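## Task

Lot numbers are printed on the shelf edge directly beneath each shelf spot, and several spots may carry the same number. Get one cardboard box from a lot 451 spot and one from a lot 434 spot onto the desk, each resting fully on it with nothing overhanging the desk edge. Every other cardboard box must remain on the shelf it started on. A lot with no box in the storeroom is skipped. The robot must not topple or finish tilted, or the task fails.

## Robot and tools

Robot: a simulated Hello Robot Stretch 3 with a single arm. It has a two-wheel differential base (0.33 m long, 0.34 m wide, rounded rear) that pivots about the wheel-axle midpoint, 0.05 m behind the front edge. It cannot strafe. A lift rides up a mast, and a telescoping arm reaches out to the robot's RIGHT, so to shift the gripper forward or back you drive the base. The wrist has yaw, pitch and roll, then a two-finger gripper. A head carries two cameras. Loose objects may occasionally get nudged by an outside push.

Frames: the base frame sits on the floor between the drive wheels, x forward, y left, z up, in metres. hand_pose is reported there, located where the closed fingertips meet. The odometry frame is the base frame at scene start; base_odometry counts wheel rotation only, so wheel slip looks like travel. Heading is in radians, positive leftward, -3.142 to 3.142. turned_by_wheels and turned_by_imu give the turn since the previous result; if they disagree by more than 0.15 rad, believe the IMU. base_tilt, in degrees, reports forward and right lean.

Tool move: one action per call. "base" holds one relative command: {"translate_m": d} drives d metres straight (positive forward, -3 to 3), or {"rotate_rad": d} spins in place by d radians (positive left, -6.4 to 6.4). Both are offsets from where the base last reported itself. "joints" is a single object of absolute targets by name: lift_m 0 to 1.1; arm_m 0 to 0.52 extension; wrist_yaw_rad -1.345 to 4.42 (0 along the arm, positive toward the front); wrist_pitch_rad -1.57 to 0.451 (0 level, negative tips fingers down); wrist_roll_rad -2.911 to 2.918; gripper_m -0.089 to 0.179 (bigger is wider; fingertip gap is 0.007 m under the value when nearly shut, 0.025 m under when wide); head_pan_rad -3.953 to 1.73 (0 forward, positive left, -1.57 along the arm); head_tilt_rad -1.53 to 0.419 (negative looks down). Optional: "pace" "default" or "max"; "speeds" gives per-motion top speeds up to the max values (translate 0.30 m/s, rotate 1.90 rad/s, lift 0.15 m/s, arm 0.40 m/s); "contact_limits" sets stop thresholds, placed only alongside that motion's command: arm_m, translate_m, rotate_rad take a motor_effort percent 1 to 100; lift_m takes {"down": n, "up": n} as force percent beyond free motion (below about 12 may trip in free air). Alternatively {"servos": "reboot"} alone re-enables servos that shut off. "cameras" picks head_camera, nav_camera, wrist_camera or all; "blocking" false returns in about half a second while motion continues. The base is capped at 0.10 m/s and 0.63 rad/s unless lift_m is under 0.30, arm_m under 0.03 and wrist_yaw_rad over 2.54. A motion still running after 14 s ends with time_out.

Other tools: wait(seconds 0 to 10, cameras) lets time pass and returns the state, returning early once non-blocking moves settle; stop(cameras) brakes everything running; zoom_image(camera, region [x0,y0,x1,y1], at most 504 by 504 pixels) enlarges part of the latest image; finished_scene(scene) closes the current scene irrevocably and its result gives the next task.

Results: the "move" line reads done or the worst status. base_status and joint_status per motion: done, moving, off_target (resting short and perhaps still pushing), stopped, contact_stop (that joint goes slack until recommanded), time_out or torque_fault (target dropped). on_its_own notes uncommanded behaviour; its "held at" is a target, not a reading. motor_effort is percent with the peak in brackets; positive wheel effort pushes forward. lidar_m lists 12 sectors of 30 degrees counter-clockwise from straight ahead (4th left, 7th behind, 10th right), sensing only at 0.17 m height, so table legs but not tops; "-" is nothing or too close. wrist_depth_mm and head_depth_mm are 7x7 median-depth grids. The head_camera image arrives rotated: turn it a quarter clockwise; nav_camera needs a quarter counter-clockwise. The "pictures" line gives the image order.

Gripping: command gripper_m below the object's width to hold (lower squeezes harder; resend if the stall guard loosens it), and at least 0.05 above the width, or fully open, to let go. The reading does not prove a grasp.

Cautions: before folding the wrist to yaw 3.0 or unfolding, put lift between 0.32 and 0.95, pitch at -0.4, roll near 0; once folded, lift may go down to 0.25. When yaw is below -0.4, keep pitch at -0.5 or lower. Wrist and head have no contact stop and will overheat into torque_fault if they shove things. Unlimited lift descent can tip the robot; use a low down limit. Pushing against rigid things with the gripper above about 0.45 m, or driving while hooked on something fixed, can topple the robot; if base_tilt shows a lean, back the gripper off. Avoid drops, releasing moving items, slamming, or hard shoves, and never let anything fall far. After a refused call or an unrequested stop, the rest of that reply's move, wait and finished_scene calls are skipped. Thinking consumes scene time while the robot keeps its last command.

Each tool is called after "Call:" as name(argument=value, ...), one argument or row to a line, values as JSON.

## Session

Call:
move(
  joints={"head_pan_rad": -1.57, "head_tilt_rad": -0.4},
  pace="max",
  cameras=["all"],
)

Call:
move(
  joints={"head_pan_rad": 0.0, "head_tilt_rad": -0.4},
  pace="max",
  cameras=["nav_camera"],
)

Call:
move(
  joints={"head_pan_rad": 1.57, "head_tilt_rad": -0.4},
  pace="max",
  cameras=["nav_camera"],
)

Call:
move(
  joints={"head_pan_rad": -3.14, "head_tilt_rad": -0.4},
  pace="max",
  cameras=["nav_camera"],
)

Scene clock: 2.07 s.
move: done
base_odometry: x=+0.000 y=+0.000 heading=+0.000
turned_by_wheels: +0.000
turned_by_imu: +0.000
base_tilt: forward=-0.4 right=-1.1
lidar_m: 0.72 0.72 0.85 1.53 2.66 1.25 1.01 1.11 1.81 1.62 1.39 0.83
head_depth_mm: 1771 1801 1879 2023 2339 1795 1422 / 1903 2037 2095 2184 2175 1784 1413 / 1851 1969 2056 2188 2272 1784 1417 / 1799 1912 2000 2134 2255 1766 1399 / 1370 1467 1572 1753 1959 1745 1391 / 1689 1805 1901 2013 2099 1767 1388 / 1678 1768 1858 1978 2087 1724 1393
base_status: not commanded
joint_positions: lift_m=+0.374 arm_m=+0.001 wrist_yaw_rad=+3.009 wrist_pitch_rad=-0.462 wrist_roll_rad=+0.000 gripper_m=+0.037 head_pan_rad=-1.578 head_tilt_rad=-0.404
joint_status: all done
measured_speeds: translate_m=+0.000 rotate_rad=+0.000 lift_m=+0.000 arm_m=+0.000 wrist_yaw_rad=+0.000 wrist_pitch_rad=+0.000 wrist_roll_rad=+0.000 head_pan_rad=+0.024 head_tilt_rad=+0.000
motor_effort: left_wheel=-0.7(1.0) right_wheel=+0.1(1.2) lift_m=+23.1(24.1) arm_m=-6.2(6.5) wrist_yaw_rad=-0.3(2.1) wrist_pitch_rad=+1.9(2.1) wrist_roll_rad=-0.3(0.3) gripper_m=+0.5(0.8) head_pan_rad=+3.6(5.1) head_tilt_rad=+0.6(8.1)
hand_pose: x=+0.0076 y=+0.0712 z=+0.3774 quat_wxyz=(+0.207, +0.697, +0.116, +0.676) (m; base frame)
wrist_depth_mm: - 138 - - - 869 - / - 150 - - - 977 - / - 168 921 - - 951 - / 835 762 203 813 808 799 758 / 694 675 211 663 660 668 669 / 605 600 126 570 128 582 576 / 531 540 285 350 506 514 515
pictures: head_camera (sideways), nav_camera (sideways), wrist_camera
camera_calibration:
head_camera: T_world_to_cam=[[-0.0437396, 0.344503, -0.937766, 1.23616], [0.997199, -0.0419447, -0.0619208, 0.0741597], [-0.0606662, -0.937848, -0.341703, 0.400725], [0, 0, 0, 1]] pos_world=[0.00442782, -0.0469319, 1.30075]
nav_camera: T_world_to_cam=[[0.0143372, -0.36889, 0.929362, -1.16654], [-0.999892, -0.00827746, 0.0121397, 0.040487], [0.00321454, -0.929436, -0.368969, 0.433425], [0, 0, 0, 1]] pos_world=[0.0558143, -0.0271485, 1.24357]
wrist_camera: T_world_to_cam=[[0.994963, -0.0965217, -0.0270514, 0.016197], [-0.0806635, -0.610724, -0.787724, 0.37395], [0.0595115, 0.785938, -0.615434, 0.342021], [0, 0, 0, 1]] pos_world=[-0.00630544, -0.0388635, 0.505499]

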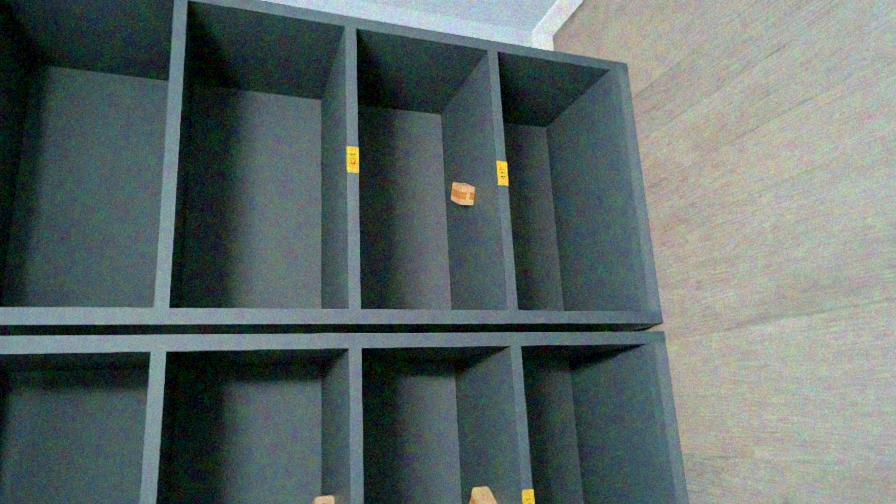

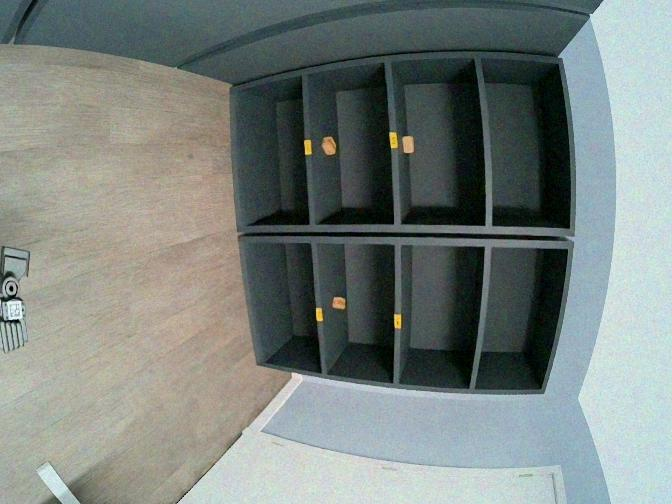

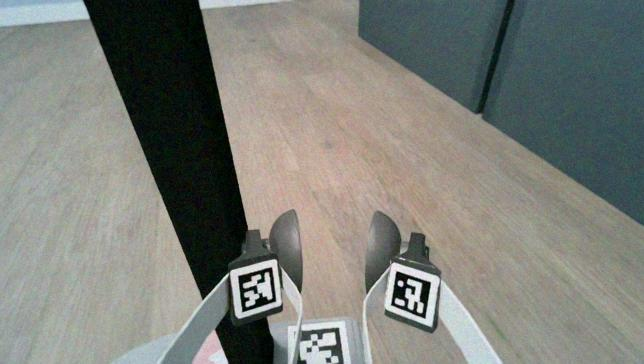

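Scene clock: 4.13 s.
move: done
base_odometry: x=+0.000 y=+0.000 heading=+0.000
turned_by_wheels: +0.000
turned_by_imu: +0.000
base_tilt: forward=-0.4 right=-1.4
lidar_m: 0.72 0.73 0.85 1.53 2.66 1.25 1.01 1.11 1.82 1.63 1.39 0.83
head_depth_mm: 651 698 751 814 890 979 1088 / 633 678 730 788 861 943 1045 / 625 664 709 765 829 910 1002 / 603 648 695 751 811 884 974 / 589 626 670 719 778 845 928 / 576 611 653 699 752 818 893 / 563 598 637 681 732 793 864
base_status: not commanded
joint_positions: lift_m=+0.374 arm_m=+0.001 wrist_yaw_rad=+3.009 wrist_pitch_rad=-0.462 wrist_roll_rad=+0.000 gripper_m=+0.037 head_pan_rad=+0.008 head_tilt_rad=-0.401
joint_status: all done
measured_speeds: translate_m=+0.000 rotate_rad=+0.000 lift_m=+0.000 arm_m=+0.000 wrist_yaw_rad=+0.000 wrist_pitch_rad=+0.000 wrist_roll_rad=+0.000 head_pan_rad=-0.024 head_tilt_rad=+0.000
motor_effort: left_wheel=+0.1(0.8) right_wheel=-0.2(1.1) lift_m=+24.1(24.4) arm_m=-9.7(10.1) wrist_yaw_rad=-0.1(1.5) wrist_pitch_rad=+1.9(2.0) wrist_roll_rad=+0.1(0.3) gripper_m=+0.8(0.9) head_pan_rad=-2.9(4.6) head_tilt_rad=+4.4(5.3)
hand_pose: x=+0.0076 y=+0.0712 z=+0.3774 quat_wxyz=(+0.207, +0.697, +0.116, +0.676) (m; base frame)
wrist_depth_mm: - 139 - - - 870 - / - 150 - - - 970 - / - 167 914 - - 936 - / 833 775 204 817 802 799 768 / 700 682 212 663 651 667 670 / 598 595 126 573 129 582 582 / 528 533 287 352 500 510 511
pictures: nav_camera (sideways)
camera_calibration:
nav_camera: T_world_to_cam=[[0.365719, 0.0200795, 0.930509, -1.17022], [0.0238926, -0.99964, 0.0121807, 0.0341519], [0.930419, 0.0177775, -0.366067, 0.423964], [0, 0, 0, 1]] pos_world=[0.0326918, 0.0501, 1.24368]

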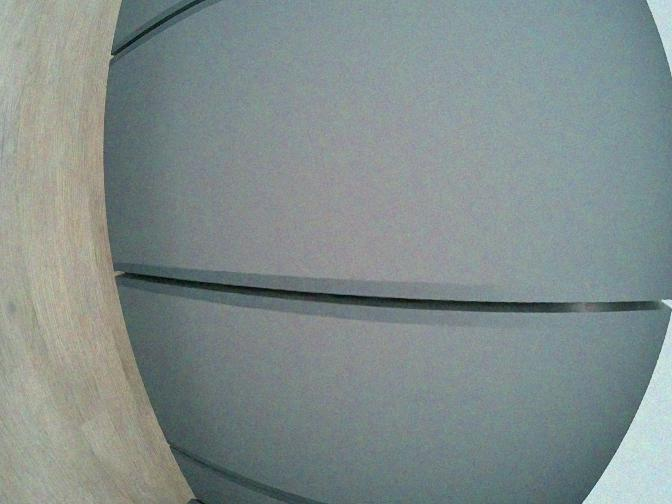

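Scene clock: 6.20 s.
move: done
base_odometry: x=+0.000 y=+0.000 heading=+0.000
turned_by_wheels: +0.000
turned_by_imu: +0.000
base_tilt: forward=-0.3 right=-1.3
lidar_m: 0.72 0.73 0.85 1.53 2.66 1.26 1.01 1.11 1.81 1.62 1.39 0.82
head_depth_mm: 1181 1191 1209 1230 1244 1272 1303 / 1435 1467 1491 1526 1549 1599 1420 / 2369 2522 2714 2888 2198 1776 1420 / 2301 2455 2648 2828 2388 1771 1402 / 2250 2418 2558 2754 2375 1762 1394 / 2207 2332 2517 2653 2373 1766 1391 / 2166 2273 2445 2613 2366 1745 1383
base_status: not commanded
joint_positions: lift_m=+0.374 arm_m=+0.001 wrist_yaw_rad=+3.009 wrist_pitch_rad=-0.462 wrist_roll_rad=+0.000 gripper_m=+0.037 head_pan_rad=+1.578 head_tilt_rad=-0.400
joint_status: all done
measured_speeds: translate_m=+0.000 rotate_rad=+0.000 lift_m=+0.000 arm_m=+0.000 wrist_yaw_rad=+0.000 wrist_pitch_rad=+0.000 wrist_roll_rad=+0.000 head_pan_rad=-0.024 head_tilt_rad=+0.000
motor_effort: left_wheel=-0.5(0.8) right_wheel=+0.0(1.1) lift_m=+24.1(24.8) arm_m=-12.9(13.2) wrist_yaw_rad=+0.1(1.6) wrist_pitch_rad=+2.0(2.1) wrist_roll_rad=-0.2(0.3) gripper_m=+0.3(1.1) head_pan_rad=-2.8(7.1) head_tilt_rad=+4.9(8.2)
hand_pose: x=+0.0076 y=+0.0712 z=+0.3774 quat_wxyz=(+0.207, +0.697, +0.116, +0.676) (m; base frame)
wrist_depth_mm: - 138 - - - 871 - / - 150 - - - 985 - / - 167 919 - - 943 - / 829 764 203 798 803 797 767 / 692 670 212 653 658 678 669 / 596 596 126 576 129 584 580 / 523 538 289 354 505 511 507
pictures: nav_camera (sideways)
camera_calibration:
nav_camera: T_world_to_cam=[[-0.0197479, 0.364942, 0.930821, -1.16826], [0.999661, 0.0230185, 0.0121836, 0.0282133], [-0.0169798, 0.930746, -0.365273, 0.428695], [0, 0, 0, 1]] pos_world=[-0.0439953, 0.0266921, 1.24369]

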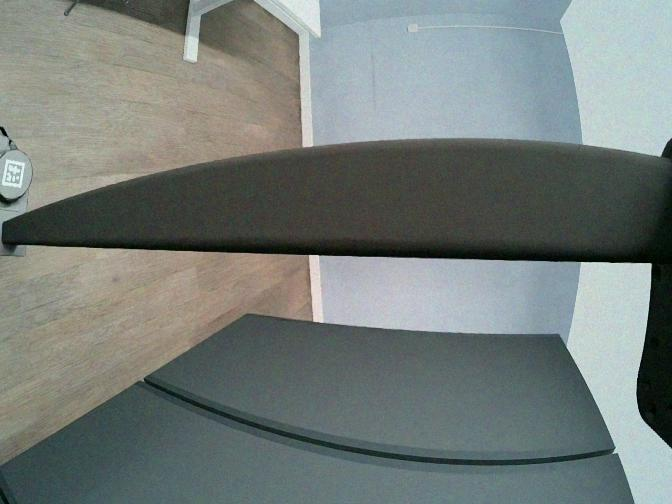

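Scene clock: 9.40 s.
move: done
base_odometry: x=+0.000 y=+0.000 heading=+0.000
turned_by_wheels: +0.000
turned_by_imu: +0.000
base_tilt: forward=-0.5 right=-1.2
lidar_m: 0.72 0.73 0.85 1.53 2.66 1.25 1.01 1.12 1.82 1.62 1.39 0.83
head_depth_mm: 1479 1584 1706 1772 1175 1805 1423 / 1440 1537 1655 1713 1106 1655 1417 / 1393 1487 1589 1658 1100 1654 1375 / 1366 1454 1543 1612 1086 1652 1411 / 1326 1412 1507 1574 1077 1696 1402 / 1292 1377 1469 1535 1077 1337 1358 / 1264 1342 1419 1498 1065 1572 1386
base_status: not commanded
joint_positions: lift_m=+0.374 arm_m=+0.001 wrist_yaw_rad=+3.009 wrist_pitch_rad=-0.462 wrist_roll_rad=+0.000 gripper_m=+0.037 head_pan_rad=-3.148 head_tilt_rad=-0.400
joint_status: all done
measured_speeds: translate_m=+0.000 rotate_rad=+0.000 lift_m=+0.000 arm_m=+0.000 wrist_yaw_rad=+0.000 wrist_pitch_rad=+0.000 wrist_roll_rad=+0.000 head_pan_rad=+0.024 head_tilt_rad=+0.000
motor_effort: left_wheel=-0.2(0.7) right_wheel=+0.5(1.1) lift_m=+24.7(25.4) arm_m=-12.7(13.7) wrist_yaw_rad=-0.5(1.8) wrist_pitch_rad=+1.8(2.0) wrist_roll_rad=-0.1(0.3) gripper_m=+0.5(1.1) head_pan_rad=+3.7(6.2) head_tilt_rad=+4.4(7.9)
hand_pose: x=+0.0076 y=+0.0712 z=+0.3774 quat_wxyz=(+0.207, +0.697, +0.116, +0.676) (m; base frame)
wrist_depth_mm: - 138 - - - 863 - / - 151 - - - 978 - / - 167 928 - - 939 - / 824 767 203 807 816 798 769 / 701 673 211 672 659 670 664 / 604 595 126 572 129 582 576 / 531 541 288 355 504 512 510
pictures: nav_camera (sideways)
camera_calibration:
nav_camera: T_world_to_cam=[[-0.364873, -0.0146742, 0.930942, -1.16629], [-0.0090913, 0.999884, 0.0121977, 0.0343497], [-0.931013, -0.00401285, -0.364964, 0.433908], [0, 0, 0, 1]] pos_world=[-0.0212617, -0.049719, 1.24369]

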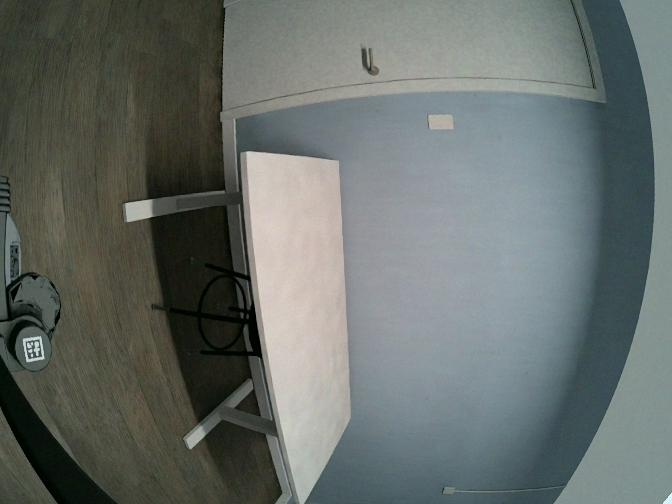

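Call:
move(
  joints={"head_pan_rad": -1.35, "head_tilt_rad": -0.45},
  pace="max",
  cameras=["head_camera"],
)

Scene clock: 17.43 s.
move: done
base_odometry: x=+0.000 y=+0.000 heading=+0.000
turned_by_wheels: +0.000
turned_by_imu: +0.000
base_tilt: forward=-0.3 right=-1.3
lidar_m: 0.73 0.72 0.85 1.53 2.66 1.26 1.01 1.11 1.81 1.63 1.39 0.83
head_depth_mm: 1747 1856 1971 2097 2146 1729 1372 / 1725 1862 1957 2094 2124 1703 1366 / 1426 1522 1612 1765 1915 1693 1357 / 1717 1834 1948 2100 2112 1681 1356 / 1715 1841 1953 2075 2064 1676 1348 / 1708 1852 1957 2050 2078 1646 1338 / 1709 1846 1873 1893 1928 1655 1330
base_status: not commanded
joint_positions: lift_m=+0.374 arm_m=+0.001 wrist_yaw_rad=+3.009 wrist_pitch_rad=-0.462 wrist_roll_rad=+0.000 gripper_m=+0.037 head_pan_rad=-1.342 head_tilt_rad=-0.450
joint_status: all done
measured_speeds: translate_m=+0.000 rotate_rad=+0.000 lift_m=+0.000 arm_m=+0.000 wrist_yaw_rad=+0.000 wrist_pitch_rad=+0.000 wrist_roll_rad=+0.000 head_pan_rad=-0.024 head_tilt_rad=+0.000
motor_effort: left_wheel=-0.5(0.8) right_wheel=+0.5(1.3) lift_m=+25.3(26.2) arm_m=-12.3(13.4) wrist_yaw_rad=-1.0(1.7) wrist_pitch_rad=+2.0(2.1) wrist_roll_rad=+0.2(0.3) gripper_m=+0.0(1.0) head_pan_rad=-3.1(6.1) head_tilt_rad=-4.1(6.6)
hand_pose: x=+0.0076 y=+0.0712 z=+0.3774 quat_wxyz=(+0.207, +0.697, +0.116, +0.676) (m; base frame)
wrist_depth_mm: - 138 - - - 845 - / - 150 - - - 971 - / - 166 915 - - 938 - / 835 770 203 812 801 803 766 / 690 674 212 659 653 678 666 / 597 593 126 565 129 574 575 / 523 532 289 356 499 515 511
pictures: head_camera (sideways)
camera_calibration:
head_camera: T_world_to_cam=[[-0.132856, 0.365804, -0.921161, 1.21496], [0.978619, 0.195653, -0.0634473, 0.0762409], [0.157019, -0.909894, -0.383976, 0.454382], [0, 0, 0, 1]] pos_world=[0.0154581, -0.0459144, 1.29848]

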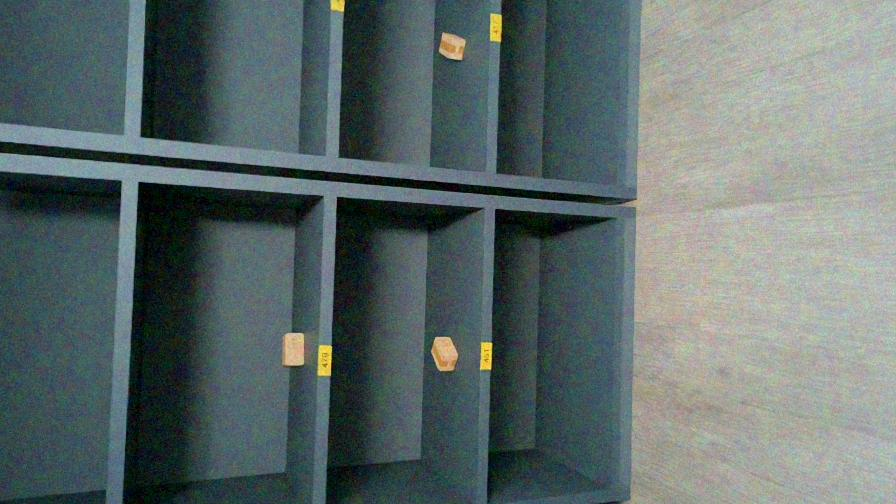

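Call:
zoom_image(
  camera="head_camera",
  region=[470, 330, 500, 380],
)

Call:
zoom_image(
  camera="head_camera",
  region=[480, 5, 510, 55],
)

Call:
move(
  joints={"head_pan_rad": -1.75, "head_tilt_rad": -0.45},
  pace="max",
  cameras=["head_camera"],
)

Scaled by 10.080 from the camera's 896x504 image, which has a finer 1280x720 frame.

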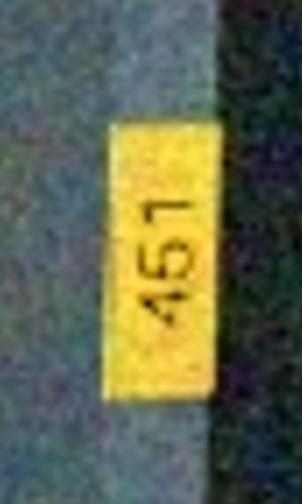

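Scaled by 10.080 from the camera's 896x504 image, which has a finer 1280x720 frame.

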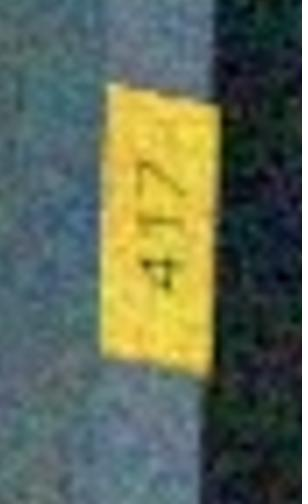

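Scene clock: 23.50 s.
move: done
base_odometry: x=+0.000 y=+0.000 heading=+0.000
turned_by_wheels: +0.000
turned_by_imu: +0.000
base_tilt: forward=-0.2 right=-1.2
lidar_m: 0.72 0.73 0.85 1.53 2.66 1.25 1.01 1.11 1.82 1.62 1.39 0.83
head_depth_mm: 1920 1982 2057 2121 2107 1706 1373 / 2073 2199 2337 2483 2277 1698 1362 / 1834 1891 1978 2142 2168 1682 1352 / 1900 2053 2175 2270 2131 1678 1358 / 1826 1953 2085 2192 2072 1667 1338 / 1722 1862 1976 1931 1976 1642 1338 / 1325 1431 1538 1685 1896 1645 1334
base_status: not commanded
joint_positions: lift_m=+0.374 arm_m=+0.001 wrist_yaw_rad=+3.009 wrist_pitch_rad=-0.462 wrist_roll_rad=+0.000 gripper_m=+0.037 head_pan_rad=-1.764 head_tilt_rad=-0.450
joint_status: all done
measured_speeds: all 0
motor_effort: left_wheel=-0.3(0.5) right_wheel=+0.2(1.0) lift_m=+26.4(27.2) arm_m=-12.8(12.9) wrist_yaw_rad=-0.1(1.2) wrist_pitch_rad=+1.9(2.0) wrist_roll_rad=+0.0(0.3) gripper_m=+0.7(0.9) head_pan_rad=-0.3(4.4) head_tilt_rad=-4.0(7.4)
hand_pose: x=+0.0076 y=+0.0712 z=+0.3774 quat_wxyz=(+0.207, +0.697, +0.116, +0.676) (m; base frame)
wrist_depth_mm: - 138 - - - 856 - / - 151 - - - 978 - / - 166 920 - - 944 - / 824 765 203 793 807 792 761 / 695 676 211 658 660 667 657 / 599 591 126 574 129 576 575 / 525 539 288 353 502 513 513
pictures: head_camera (sideways)
camera_calibration:
head_camera: T_world_to_cam=[[0.0287236, 0.388728, -0.920905, 1.2137], [0.972936, -0.222196, -0.0634456, 0.0762387], [-0.229284, -0.894159, -0.384589, 0.457473], [0, 0, 0, 1]] pos_world=[-0.00414599, -0.0458071, 1.29848]

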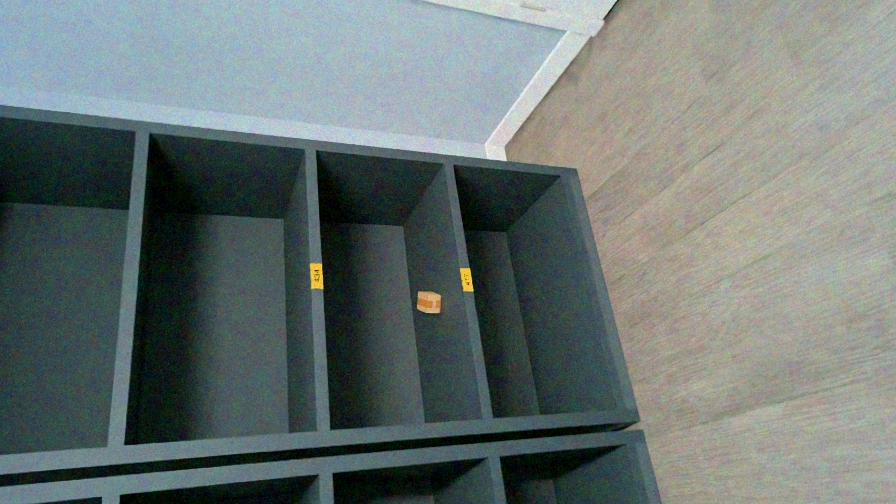

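Call:
zoom_image(
  camera="head_camera",
  region=[302, 252, 332, 302],
)

Call:
zoom_image(
  camera="head_camera",
  region=[452, 254, 482, 304],
)

Scaled by 10.080 from the camera's 896x504 image, which has a finer 1280x720 frame.

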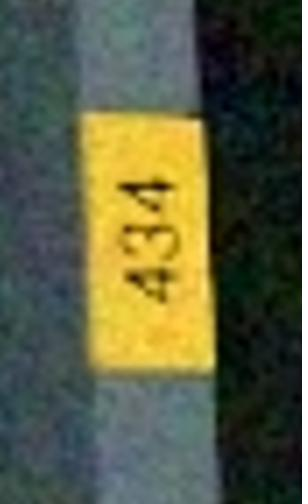

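Scaled by 10.080 from the camera's 896x504 image, which has a finer 1280x720 frame.

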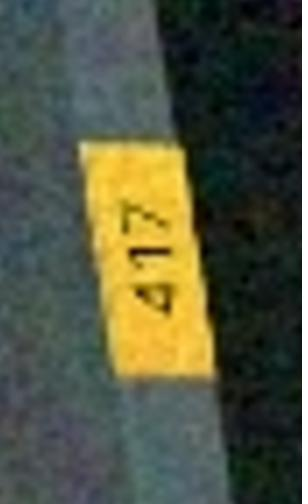

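Call:
move(
  base={"rotate_rad": -1.133},
  joints={"wrist_pitch_rad": -0.4, "lift_m": 0.6},
  pace="max",
)

Call:
move(
  base={"translate_m": 0.863},
  joints={"wrist_yaw_rad": 0.0},
)

Call:
move(
  base={"rotate_rad": 1.396},
  joints={"wrist_pitch_rad": -0.1, "gripper_m": 0.179, "head_pan_rad": -1.57, "head_tilt_rad": -0.75},
  pace="max",
  cameras=["head_camera","wrist_camera"],
)

Scene clock: 71.63 s.
move: done
base_odometry: x=+0.000 y=+0.000 heading=-1.133
turned_by_wheels: -1.133
turned_by_imu: -1.113
base_tilt: forward=-0.4 right=-1.0
lidar_m: 1.58 0.86 0.73 0.73 0.82 1.35 2.66 1.26 1.01 1.11 1.74 1.63
head_depth_mm: 1294 1378 1490 1539 1028 1597 1334 / 1300 1380 1496 1533 1020 1640 1360 / 1300 1395 1500 1509 1017 1679 1370 / 1303 1396 1517 1492 1000 1570 1315 / 1304 1405 1501 1612 1046 1667 1347 / 1314 1408 1515 1648 1789 1665 1339 / 1298 1383 1501 1638 1787 1651 1330
base_status: done
joint_positions: lift_m=+0.600 arm_m=+0.001 wrist_yaw_rad=+3.009 wrist_pitch_rad=-0.419 wrist_roll_rad=+0.000 gripper_m=+0.037 head_pan_rad=-1.750 head_tilt_rad=-0.450
joint_status: all done
measured_speeds: all 0
motor_effort: left_wheel=+8.2(12.2) right_wheel=-9.7(13.1) lift_m=+30.5(33.7) arm_m=-11.9(13.3) wrist_yaw_rad=+0.1(1.7) wrist_pitch_rad=+3.1(5.7) wrist_roll_rad=-0.2(0.3) gripper_m=+0.3(1.0) head_pan_rad=+2.9(4.0) head_tilt_rad=-2.4(4.4)
hand_pose: x=+0.0083 y=+0.0768 z=+0.6124 quat_wxyz=(+0.193, +0.699, +0.101, +0.681) (m; base frame)
wrist_depth_mm: - 137 - - - - - / - 148 - - - - - / - 163 169 - - - - / - 188 189 - 927 - - / - - 204 - 964 957 - / 903 907 128 855 129 875 854 / 788 783 269 769 737 762 749
pictures: none

Scene clock: 81.40 s.
move: done
base_odometry: x=+0.366 y=-0.781 heading=-1.133
turned_by_wheels: +0.000
turned_by_imu: -0.001
base_tilt: forward=-0.3 right=-1.3
lidar_m: 1.04 0.65 0.54 0.54 0.61 1.01 3.47 1.54 1.53 1.72 1.47 0.86
head_depth_mm: 1448 1549 1668 1814 1984 1714 1373 / 1438 1535 1659 1818 1976 1703 1373 / 1437 1537 1668 1803 1951 1688 1364 / 1442 1542 1654 1814 1960 1677 1361 / 1451 1553 1672 1819 1960 1671 1346 / 1448 1564 1665 1827 1966 1676 1342 / 1466 1570 1705 1836 1986 1663 1332
base_status: done
joint_positions: lift_m=+0.600 arm_m=+0.001 wrist_yaw_rad=+0.003 wrist_pitch_rad=-0.419 wrist_roll_rad=+0.000 gripper_m=+0.037 head_pan_rad=-1.750 head_tilt_rad=-0.450
joint_status: all done
measured_speeds: all 0
motor_effort: left_wheel=+3.1(13.3) right_wheel=+7.4(10.6) lift_m=+23.8(30.6) arm_m=-10.8(13.4) wrist_yaw_rad=-3.6(6.6) wrist_pitch_rad=+3.1(3.2) wrist_roll_rad=-0.1(0.4) gripper_m=+0.4(1.1) head_pan_rad=+2.0(3.8) head_tilt_rad=-0.9(3.7)
hand_pose: x=-0.0208 y=-0.3698 z=+0.6124 quat_wxyz=(+0.692, +0.148, -0.691, -0.146) (m; base frame)
wrist_depth_mm: - - - - - - - / - - - - - - - / - - - - - - - / - - - - - - - / - - - - - - - / - 891 126 856 129 882 860 / 768 782 755 782 751 764 766
pictures: none

Scene clock: 84.57 s.
move: done
base_odometry: x=+0.366 y=-0.781 heading=+0.263
turned_by_wheels: +1.396
turned_by_imu: +1.373
base_tilt: forward=-0.4 right=-1.2
lidar_m: 0.54 0.57 0.79 2.36 1.68 1.53 1.72 1.51 0.86 1.23 0.75 0.56
head_depth_mm: 998 954 1049 1034 1165 1338 1166 / 1017 939 1306 1192 1397 1345 1159 / 1014 922 1311 1176 1463 1310 1155 / 1021 895 1321 1166 1457 1333 472 / 1025 891 1317 1156 1489 1297 1137 / 1026 877 1324 1147 1467 1324 1134 / 1031 862 1274 1136 1400 1311 1135
base_status: done
joint_positions: lift_m=+0.600 arm_m=+0.001 wrist_yaw_rad=+0.003 wrist_pitch_rad=-0.123 wrist_roll_rad=+0.000 gripper_m=+0.179 head_pan_rad=-1.568 head_tilt_rad=-0.751
joint_status: all done
measured_speeds: all 0
motor_effort: left_wheel=-8.2(12.5) right_wheel=+8.0(13.5) lift_m=+24.5(24.8) arm_m=-13.1(13.6) wrist_yaw_rad=-4.4(4.8) wrist_pitch_rad=+3.7(4.5) wrist_roll_rad=+0.3(0.3) gripper_m=+0.8(84.8) head_pan_rad=-2.9(6.6) head_tilt_rad=+2.7(6.2)
hand_pose: x=-0.0208 y=-0.3969 z=+0.6834 quat_wxyz=(+0.706, +0.045, -0.705, -0.043) (m; base frame)
wrist_depth_mm: - 919 - - - 842 - / - - - - - - 488 / - - - - - - 509 / - - - - - 699 539 / - 143 - - - - 560 / - 140 - - - - - / - - - - - - 105
pictures: head_camera (sideways), wrist_camera
camera_calibration:
head_camera: T_world_to_cam=[[-0.047892, 0.642589, -0.764713, 1.01047], [0.997509, -0.00892931, -0.0699747, 0.0846516], [-0.0517933, -0.766159, -0.64056, 0.789443], [0, 0, 0, 1]] pos_world=[0.00484049, -0.0437216, 1.28433]
wrist_camera: T_world_to_cam=[[-0.998875, -0.045433, -0.013603, -0.0228714], [-0.00160062, 0.318959, -0.947767, 0.80681], [0.0473987, -0.946679, -0.318673, 0.00918455], [0, 0, 0, 1]] pos_world=[-0.0219897, -0.249684, 0.767284]

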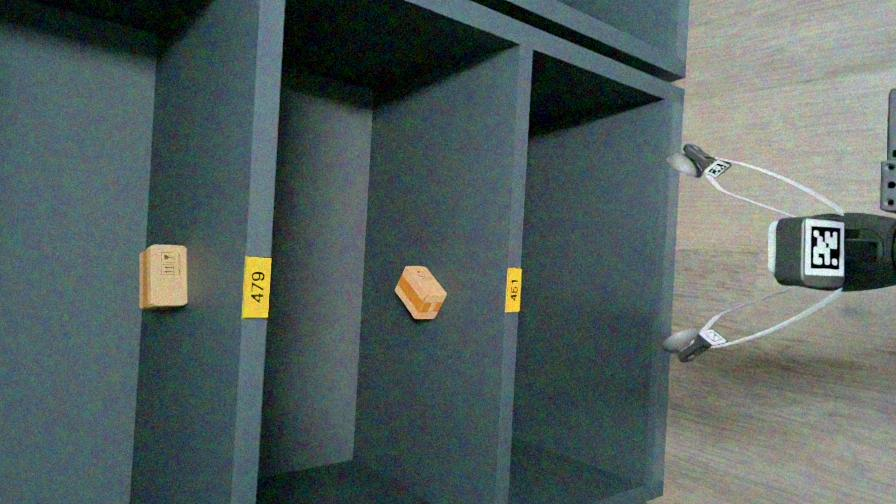

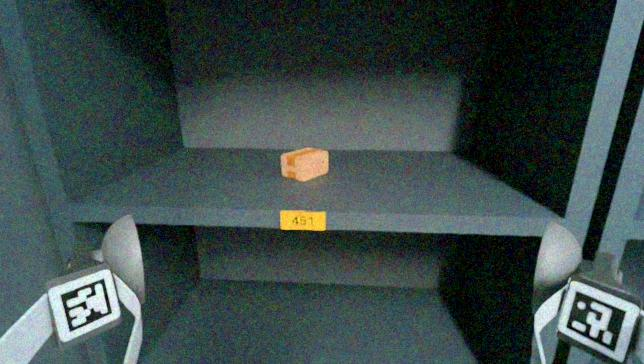

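Call:
zoom_image(
  camera="head_camera",
  region=[380, 250, 460, 330],
)

Call:
zoom_image(
  camera="wrist_camera",
  region=[260, 130, 350, 190],
)

Scaled by 6.300 from the camera's 896x504 image, which has a finer 1280x720 frame.

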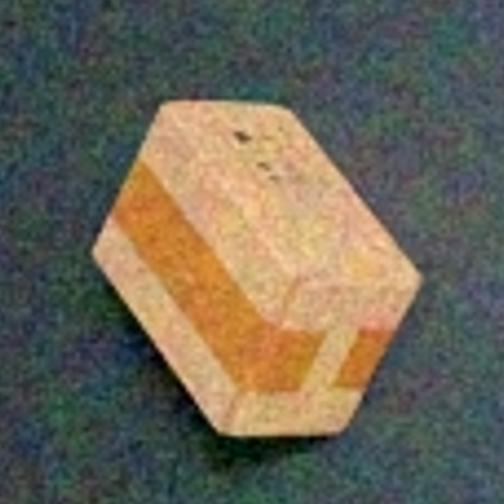

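Scaled by 5.600.

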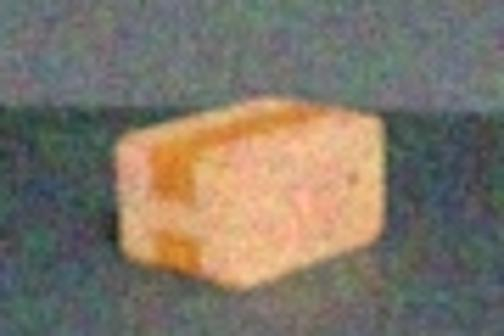

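Call:
move(
  base={"rotate_rad": -0.781},
)

Call:
move(
  base={"translate_m": 0.298},
)

Call:
move(
  base={"rotate_rad": 0.637},
  joints={"wrist_yaw_rad": -0.25, "wrist_pitch_rad": -0.25, "head_tilt_rad": -0.7},
  cameras=["head_camera","wrist_camera"],
)

Scene clock: 178.53 s.
move: done
base_odometry: x=+0.366 y=-0.781 heading=-0.518
turned_by_wheels: -0.781
turned_by_imu: -0.768
base_tilt: forward=-0.4 right=-1.3
lidar_m: 0.61 0.54 0.54 0.64 1.17 2.42 1.52 1.72 1.51 0.89 0.86 0.92
head_depth_mm: 1259 1737 1941 2007 1636 1362 1168 / 1300 1421 1593 1882 1620 1341 1162 / 1406 1542 1577 1823 1598 1305 1149 / 1384 1155 1552 1745 1571 1333 472 / 1264 1038 1516 1299 1517 1293 1137 / 1185 864 963 1080 1289 1324 1142 / 693 770 905 1072 1406 1289 1131
base_status: done
joint_positions: lift_m=+0.600 arm_m=+0.001 wrist_yaw_rad=+0.003 wrist_pitch_rad=-0.123 wrist_roll_rad=+0.000 gripper_m=+0.179 head_pan_rad=-1.570 head_tilt_rad=-0.750
joint_status: not commanded
measured_speeds: all 0
motor_effort: left_wheel=+7.6(12.5) right_wheel=-10.0(13.0) lift_m=+25.8(26.0) arm_m=-13.3(13.4) wrist_yaw_rad=-3.0(3.8) wrist_pitch_rad=+3.7(3.8) wrist_roll_rad=-0.1(0.3) gripper_m=+0.9(1.2) head_pan_rad=-2.5(3.6) head_tilt_rad=+2.2(3.0)
hand_pose: x=-0.0208 y=-0.3969 z=+0.6835 quat_wxyz=(+0.706, +0.045, -0.705, -0.043) (m; base frame)
wrist_depth_mm: - 758 - - - - - / - 838 - - - - - / - 819 - - - - - / - - 638 - - - - / - 143 - - - - - / - 140 - - - - - / - 875 786 - - 970 105
pictures: none

Scene clock: 182.63 s.
move: done
base_odometry: x=+0.625 y=-0.929 heading=-0.518
turned_by_wheels: +0.000
turned_by_imu: +0.000
base_tilt: forward=-0.4 right=-1.3
lidar_m: 0.37 0.33 0.33 0.39 0.70 3.65 1.81 1.94 1.61 0.82 1.03 0.61
head_depth_mm: 1400 1232 1601 1846 1630 1359 1171 / 1395 1110 1585 1777 1616 1351 1162 / 716 843 1434 1314 1547 1312 1155 / 693 774 889 1046 1279 1336 471 / 772 839 1007 1116 1371 1297 1142 / 881 883 1116 1150 981 1250 1139 / 918 873 657 1144 926 1232 1112
base_status: done
joint_positions: lift_m=+0.600 arm_m=+0.001 wrist_yaw_rad=+0.003 wrist_pitch_rad=-0.123 wrist_roll_rad=+0.000 gripper_m=+0.179 head_pan_rad=-1.570 head_tilt_rad=-0.750
joint_status: not commanded
measured_speeds: all 0
motor_effort: left_wheel=+5.4(11.9) right_wheel=+5.9(7.9) lift_m=+26.0(26.3) arm_m=-13.1(13.3) wrist_yaw_rad=-2.9(4.1) wrist_pitch_rad=+3.7(3.9) wrist_roll_rad=-0.1(0.3) gripper_m=+0.8(1.0) head_pan_rad=-2.8(3.5) head_tilt_rad=+1.0(2.7)
hand_pose: x=-0.0208 y=-0.3969 z=+0.6835 quat_wxyz=(+0.706, +0.044, -0.705, -0.043) (m; base frame)
wrist_depth_mm: - - 820 - - - - / - - 849 - - - - / - - 884 - - - - / - - - 611 - - - / 463 143 - - - - - / - 139 - - - - - / - - - 768 - 994 105
pictures: none

Scene clock: 184.77 s.
move: done
base_odometry: x=+0.625 y=-0.929 heading=+0.119
turned_by_wheels: +0.637
turned_by_imu: +0.626
base_tilt: forward=-0.3 right=-1.2
lidar_m: 0.33 0.33 0.42 0.90 2.71 1.82 1.94 1.62 0.82 1.03 0.53 0.35
head_depth_mm: 882 973 712 1179 998 1257 1185 / 869 957 702 1220 993 1307 1157 / 860 935 693 1207 990 1294 1170 / 849 926 683 1194 983 1258 1145 / 839 918 675 1176 975 1249 1141 / 830 905 668 1158 967 1250 1139 / 821 893 658 1115 932 999 1120
base_status: done
joint_positions: lift_m=+0.600 arm_m=+0.001 wrist_yaw_rad=-0.247 wrist_pitch_rad=-0.263 wrist_roll_rad=+0.000 gripper_m=+0.179 head_pan_rad=-1.570 head_tilt_rad=-0.700
joint_status: all done
measured_speeds: all 0
motor_effort: left_wheel=-9.2(13.1) right_wheel=+7.6(12.2) lift_m=+26.0(26.6) arm_m=-12.4(13.6) wrist_yaw_rad=-2.4(5.9) wrist_pitch_rad=+2.1(4.0) wrist_roll_rad=+0.0(0.4) gripper_m=+0.6(1.1) head_pan_rad=-1.9(3.2) head_tilt_rad=+2.9(5.3)
hand_pose: x=-0.0805 y=-0.3793 z=+0.6487 quat_wxyz=(+0.684, +0.006, -0.707, -0.179) (m; base frame)
wrist_depth_mm: - - - - 808 - - / - - - - 870 - 480 / - - 532 - - - - / - - - - - - 566 / - 142 - - - - - / - 139 - - 953 - - / - - - - - 771 105
pictures: head_camera (sideways), wrist_camera
camera_calibration:
head_camera: T_world_to_cam=[[-0.0466986, 0.602486, -0.796762, 1.05221], [0.997491, -0.0143671, -0.0693273, 0.0837319], [-0.0532159, -0.798, -0.600303, 0.737094], [0, 0, 0, 1]] pos_world=[0.00484008, -0.0445367, 1.28665]
wrist_camera: T_world_to_cam=[[-0.978515, 0.205258, -0.019436, 0.0183458], [0.10906, 0.435293, -0.893659, 0.786161], [-0.174971, -0.876578, -0.448326, 0.110443], [0, 0, 0, 1]] pos_world=[-0.0484628, -0.249164, 0.752431]

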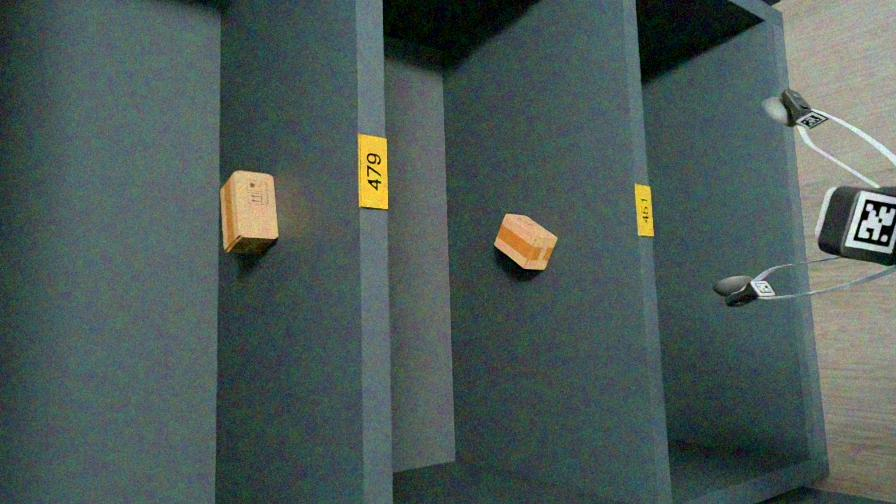

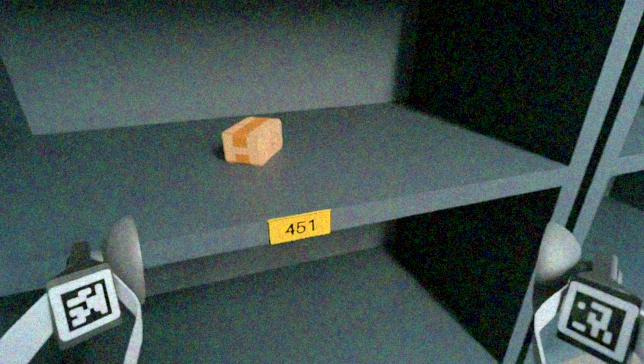

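Call:
move(
  base={"translate_m": 0.054},
  joints={"wrist_yaw_rad": -0.36, "lift_m": 0.535, "arm_m": 0.2},
  cameras=["wrist_camera"],
)

Scene clock: 219.67 s.
move: done
base_odometry: x=+0.679 y=-0.922 heading=+0.119
turned_by_wheels: +0.000
turned_by_imu: -0.001
base_tilt: forward=-0.4 right=-1.3
lidar_m: 0.27 0.28 0.35 0.75 2.74 1.86 1.99 0.93 0.85 1.02 0.44 0.30
head_depth_mm: 873 964 709 1220 1001 1283 1189 / 864 952 701 1222 993 1280 1161 / 856 925 693 1206 988 587 548 / 842 929 685 1184 984 659 1104 / 836 916 677 1167 976 1261 1141 / 825 900 669 1149 970 1218 1148 / 816 880 659 892 879 952 1081
base_status: done
joint_positions: lift_m=+0.535 arm_m=+0.200 wrist_yaw_rad=-0.357 wrist_pitch_rad=-0.265 wrist_roll_rad=+0.000 gripper_m=+0.179 head_pan_rad=-1.570 head_tilt_rad=-0.700
joint_status: all done
measured_speeds: all 0
motor_effort: left_wheel=+6.5(9.3) right_wheel=+5.3(11.4) lift_m=+24.0(27.1) arm_m=+13.5(15.1) wrist_yaw_rad=-2.2(6.5) wrist_pitch_rad=+2.2(2.4) wrist_roll_rad=+0.0(0.3) gripper_m=+0.3(1.1) head_pan_rad=-1.8(2.4) head_tilt_rad=+1.9(3.3)
hand_pose: x=-0.1057 y=-0.5707 z=+0.5834 quat_wxyz=(+0.673, -0.032, -0.706, -0.217) (m; base frame)
wrist_depth_mm: - - - - 678 - - / - - - - 708 - - / - - 325 - - - - / 322 320 319 316 316 315 317 / 263 251 261 259 259 270 301 / - 141 212 215 234 - - / 169 178 191 213 - 698 105
pictures: wrist_camera
camera_calibration:
wrist_camera: T_world_to_cam=[[-0.950068, 0.311431, -0.0195223, 0.0953199], [0.156653, 0.421917, -0.892998, 0.810816], [-0.26987, -0.851467, -0.449637, -0.0860377], [0, 0, 0, 1]] pos_world=[-0.0596755, -0.445041, 0.687232]

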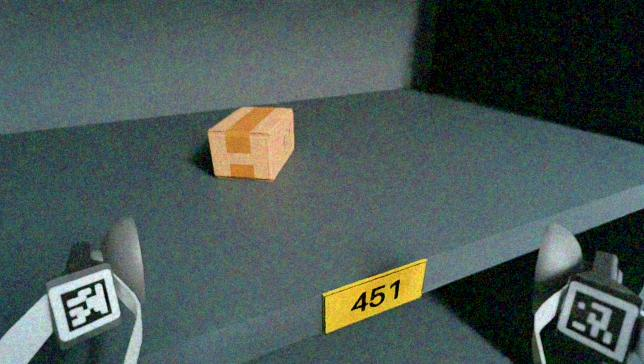

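Call:
move(
  joints={"lift_m": 0.519, "arm_m": 0.437, "head_tilt_rad": -0.65},
  contact_limits={"arm_m": 28},
  cameras=["wrist_camera"],
)

Scene clock: 236.93 s.
move: done
base_odometry: x=+0.679 y=-0.922 heading=+0.119
turned_by_wheels: +0.000
turned_by_imu: +0.000
base_tilt: forward=-0.3 right=-1.1
lidar_m: 0.27 0.28 0.35 0.75 2.74 1.87 1.99 0.93 0.85 1.02 0.44 0.30
head_depth_mm: 870 972 803 1218 1056 1258 1185 / 858 956 793 1211 1046 1280 1166 / 851 945 779 1196 998 666 553 / 839 930 770 1184 852 1236 1149 / 829 922 761 1175 1021 1236 1142 / 819 906 752 1156 1016 900 1127 / 814 879 740 825 896 871 1035
base_status: not commanded
joint_positions: lift_m=+0.519 arm_m=+0.437 wrist_yaw_rad=-0.357 wrist_pitch_rad=-0.265 wrist_roll_rad=+0.000 gripper_m=+0.179 head_pan_rad=-1.570 head_tilt_rad=-0.650
joint_status: all done
measured_speeds: all 0
motor_effort: left_wheel=+6.2(6.7) right_wheel=+5.9(6.6) lift_m=+30.9(33.3) arm_m=+12.8(15.4) wrist_yaw_rad=-2.8(4.8) wrist_pitch_rad=+2.3(2.4) wrist_roll_rad=-0.1(0.3) gripper_m=+0.6(1.1) head_pan_rad=-1.4(1.9) head_tilt_rad=+2.3(4.4)
contact_limits: arm_m 28 (drawing in: default 31, maximum 55; extending or still: default 40, maximum 69)
hand_pose: x=-0.1058 y=-0.8077 z=+0.5674 quat_wxyz=(+0.673, -0.032, -0.706, -0.217) (m; base frame)
wrist_depth_mm: 273 294 323 - - 472 - / 288 312 333 - - 509 - / 302 325 - - - - - / 306 301 301 189 296 279 294 / 233 223 223 146 220 229 228 / 123 177 123 123 182 187 186 / 151 155 124 114 153 158 107
pictures: wrist_camera
camera_calibration:
wrist_camera: T_world_to_cam=[[-0.950028, 0.311551, -0.0195656, 0.168931], [0.15674, 0.421874, -0.893003, 0.896501], [-0.269962, -0.851445, -0.449625, -0.295028], [0, 0, 0, 1]] pos_world=[-0.0596755, -0.682041, 0.671232]

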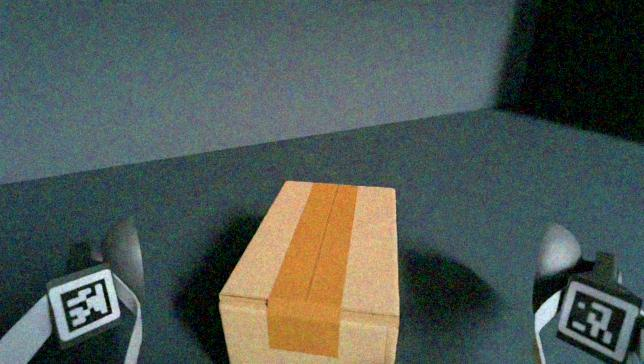

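Call:
move(
  joints={"gripper_m": 0.005},
  cameras=["wrist_camera"],
)

Call:
move(
  joints={"lift_m": 0.575},
  cameras=["wrist_camera"],
)

Scene clock: 247.07 s.
move: done
base_odometry: x=+0.679 y=-0.922 heading=+0.119
turned_by_wheels: +0.000
turned_by_imu: +0.000
base_tilt: forward=-0.4 right=-1.1
lidar_m: 0.27 0.28 0.35 0.75 2.74 1.87 1.99 0.93 0.85 1.02 0.44 0.30
head_depth_mm: 870 968 802 1217 1053 1262 1190 / 860 958 792 1216 1044 1284 1167 / 850 944 778 1192 999 665 556 / 839 931 771 1187 849 1240 1151 / 830 920 759 1171 1029 1241 1140 / 823 912 751 1152 1017 900 1129 / 813 875 744 828 897 872 1040
base_status: not commanded
joint_positions: lift_m=+0.519 arm_m=+0.437 wrist_yaw_rad=-0.357 wrist_pitch_rad=-0.265 wrist_roll_rad=+0.000 gripper_m=+0.006 head_pan_rad=-1.570 head_tilt_rad=-0.650
joint_status: all done
measured_speeds: all 0
motor_effort: left_wheel=+6.1(6.6) right_wheel=+5.6(6.4) lift_m=+28.1(29.4) arm_m=+4.7(8.7) wrist_yaw_rad=-2.3(4.4) wrist_pitch_rad=+2.3(2.4) wrist_roll_rad=+0.1(0.4) gripper_m=-31.2(98.8) head_pan_rad=-0.6(1.4) head_tilt_rad=+0.8(2.1)
contact_limits: arm_m 28 (drawing in: default 31, maximum 55; extending or still: default 40, maximum 69)
hand_pose: x=-0.1058 y=-0.8077 z=+0.5674 quat_wxyz=(+0.673, -0.032, -0.706, -0.217) (m; base frame)
wrist_depth_mm: 274 295 323 - - 475 - / 288 312 335 - - 504 - / 301 326 - - - - - / 304 303 300 188 296 280 296 / 234 234 152 146 151 230 228 / 190 190 126 123 123 186 187 / 165 150 129 119 117 149 157
pictures: wrist_camera
camera_calibration:
wrist_camera: T_world_to_cam=[[-0.950028, 0.311551, -0.0195656, 0.168931], [0.15674, 0.421874, -0.893003, 0.896501], [-0.269962, -0.851445, -0.449625, -0.295028], [0, 0, 0, 1]] pos_world=[-0.0596755, -0.682041, 0.671232]

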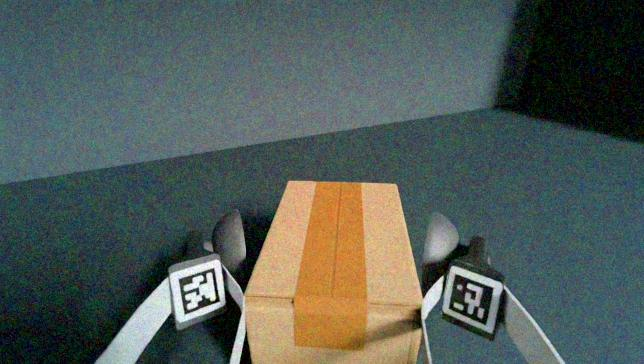

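Scene clock: 248.40 s.
move: done
base_odometry: x=+0.679 y=-0.922 heading=+0.119
turned_by_wheels: +0.000
turned_by_imu: +0.000
base_tilt: forward=-0.3 right=-1.1
lidar_m: 0.27 0.28 0.35 0.74 2.74 1.87 2.00 0.92 0.85 1.02 0.44 0.30
head_depth_mm: 872 970 802 1218 1049 1254 1189 / 859 951 792 1214 1046 1249 1161 / 851 945 779 1195 735 605 1138 / 840 934 771 1185 747 1239 1149 / 830 920 761 1175 1025 1227 1144 / 821 908 753 1154 1019 901 1128 / 812 877 742 825 896 869 1039
base_status: not commanded
joint_positions: lift_m=+0.575 arm_m=+0.437 wrist_yaw_rad=-0.360 wrist_pitch_rad=-0.273 wrist_roll_rad=+0.000 gripper_m=+0.009 head_pan_rad=-1.570 head_tilt_rad=-0.650
joint_status: all done
measured_speeds: all 0
motor_effort: left_wheel=-2.1(6.5) right_wheel=+5.9(6.6) lift_m=+31.2(34.9) arm_m=+3.2(5.2) wrist_yaw_rad=-0.3(4.4) wrist_pitch_rad=+3.8(4.3) wrist_roll_rad=-0.2(0.3) gripper_m=-14.0(31.6) head_pan_rad=-0.5(0.8) head_tilt_rad=+0.2(1.4)
contact_limits: arm_m 28 (drawing in: default 31, maximum 55; extending or still: default 40, maximum 69)
hand_pose: x=-0.1061 y=-0.8068 z=+0.6214 quat_wxyz=(+0.672, -0.030, -0.706, -0.220) (m; base frame)
wrist_depth_mm: 274 296 325 - - - - / 289 313 334 - - 509 - / 301 327 - - - 530 - / 319 336 - - - - - / 323 308 156 172 157 303 303 / 265 263 129 137 128 260 259 / 223 99 209 137 207 213 220
pictures: wrist_camera
camera_calibration:
wrist_camera: T_world_to_cam=[[-0.949171, 0.314119, -0.0200934, 0.171913], [0.160548, 0.428242, -0.889288, 0.947727], [-0.270737, -0.847312, -0.456906, -0.262234], [0, 0, 0, 1]] pos_world=[-0.059977, -0.682051, 0.72644]

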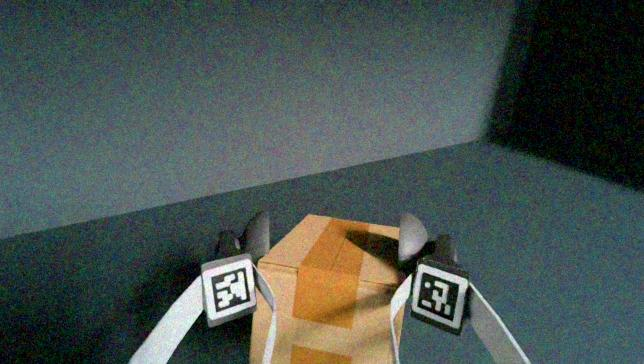

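Call:
move(
  joints={"lift_m": 0.521},
  speeds={"lift_m": 0.03},
  contact_limits={"lift_m": {"down": 18}},
  cameras=["wrist_camera"],
)

Scene clock: 267.47 s.
move: done
base_odometry: x=+0.679 y=-0.922 heading=+0.119
turned_by_wheels: +0.000
turned_by_imu: +0.000
base_tilt: forward=-0.4 right=-1.2
lidar_m: 0.27 0.28 0.35 0.75 2.74 1.87 1.99 0.93 0.85 1.02 0.44 0.30
head_depth_mm: 871 973 805 1224 1055 1264 1191 / 862 958 794 1212 1045 1288 1163 / 849 943 777 1200 1000 662 555 / 839 930 771 1187 849 1238 1150 / 831 919 761 1171 1023 1232 1139 / 820 911 750 1153 1011 900 1129 / 814 878 741 825 895 871 1039
base_status: not commanded
joint_positions: lift_m=+0.521 arm_m=+0.437 wrist_yaw_rad=-0.360 wrist_pitch_rad=-0.230 wrist_roll_rad=-0.003 gripper_m=+0.009 head_pan_rad=-1.570 head_tilt_rad=-0.650
joint_status: all done
measured_speeds: all 0
motor_effort: left_wheel=-2.3(2.6) right_wheel=+5.1(6.6) lift_m=+20.2(26.5) arm_m=-5.4(5.4) wrist_yaw_rad=-1.2(2.1) wrist_pitch_rad=-4.2(4.5) wrist_roll_rad=+1.0(1.3) gripper_m=-13.4(13.9) head_pan_rad=+0.5(0.7) head_tilt_rad=-2.1(2.2)
contact_limits: arm_m 28 (drawing in: default 31, maximum 55; extending or still: default 40, maximum 69); lift_m down 18 (down: maximum 72; up: maximum 65)
hand_pose: x=-0.1074 y=-0.8103 z=+0.5779 quat_wxyz=(+0.678, -0.045, -0.704, -0.206) (m; base frame)
wrist_depth_mm: 274 295 324 - - - - / 288 311 333 - - 510 - / 299 324 - - - - - / 310 320 319 200 299 300 317 / 258 258 245 162 165 255 255 / 208 207 128 140 128 206 205 / 173 167 162 149 161 161 171
pictures: wrist_camera
camera_calibration:
wrist_camera: T_world_to_cam=[[-0.949769, 0.312588, -0.0150961, 0.166685], [0.143791, 0.393033, -0.908212, 0.891275], [-0.277963, -0.864762, -0.418237, -0.322751], [0, 0, 0, 1]] pos_world=[-0.0595573, -0.681507, 0.676996]

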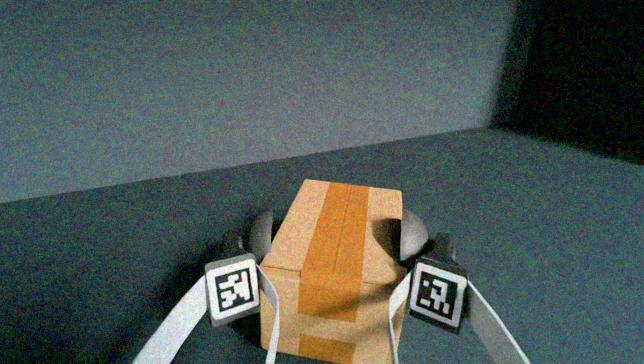

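Call:
move(
  joints={"gripper_m": 0.15},
  cameras=["wrist_camera"],
)

Scene clock: 276.97 s.
move: done
base_odometry: x=+0.679 y=-0.922 heading=+0.119
turned_by_wheels: +0.000
turned_by_imu: +0.000
base_tilt: forward=-0.3 right=-1.2
lidar_m: 0.27 0.28 0.35 0.75 2.74 1.87 1.99 0.93 0.85 1.03 0.44 0.30
head_depth_mm: 873 969 802 1217 1053 1252 1190 / 861 957 793 1213 1046 1282 1168 / 851 943 776 1194 994 662 556 / 843 932 772 1188 851 1238 1149 / 830 921 760 1175 1022 1235 1141 / 820 907 751 1150 1022 902 1131 / 814 876 742 824 895 868 1036
base_status: not commanded
joint_positions: lift_m=+0.521 arm_m=+0.437 wrist_yaw_rad=-0.360 wrist_pitch_rad=-0.263 wrist_roll_rad=-0.003 gripper_m=+0.150 head_pan_rad=-1.570 head_tilt_rad=-0.650
joint_status: all done
measured_speeds: all 0
motor_effort: left_wheel=-2.3(2.5) right_wheel=+6.3(6.5) lift_m=+31.0(31.3) arm_m=-12.9(13.6) wrist_yaw_rad=-0.9(2.6) wrist_pitch_rad=+2.1(4.3) wrist_roll_rad=+1.1(1.3) gripper_m=+0.8(81.7) head_pan_rad=+0.6(1.0) head_tilt_rad=-3.8(3.8)
contact_limits: arm_m 28 (drawing in: default 31, maximum 55; extending or still: default 40, maximum 69); lift_m down 18 (down: maximum 72; up: maximum 65)
hand_pose: x=-0.1063 y=-0.8076 z=+0.5697 quat_wxyz=(+0.674, -0.033, -0.705, -0.217) (m; base frame)
wrist_depth_mm: 273 295 324 - - - - / 287 313 333 - - 504 - / 302 327 - - - - - / 304 307 305 194 285 300 301 / 237 227 235 156 224 224 233 / 193 126 185 138 184 137 183 / 112 152 162 152 157 156 114
pictures: wrist_camera
camera_calibration:
wrist_camera: T_world_to_cam=[[-0.94961, 0.313003, -0.0164439, 0.167765], [0.154384, 0.421433, -0.893622, 0.898412], [-0.272776, -0.851131, -0.44852, -0.294679], [0, 0, 0, 1]] pos_world=[-0.0597705, -0.681942, 0.673429]

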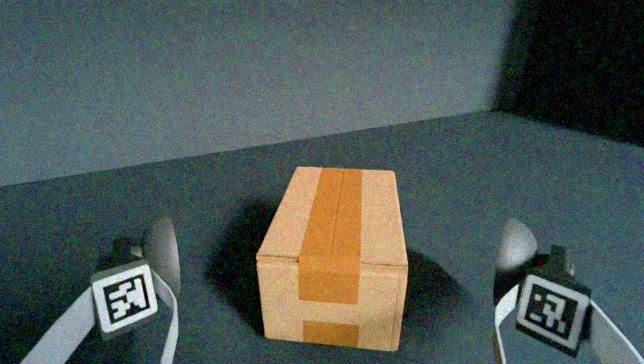

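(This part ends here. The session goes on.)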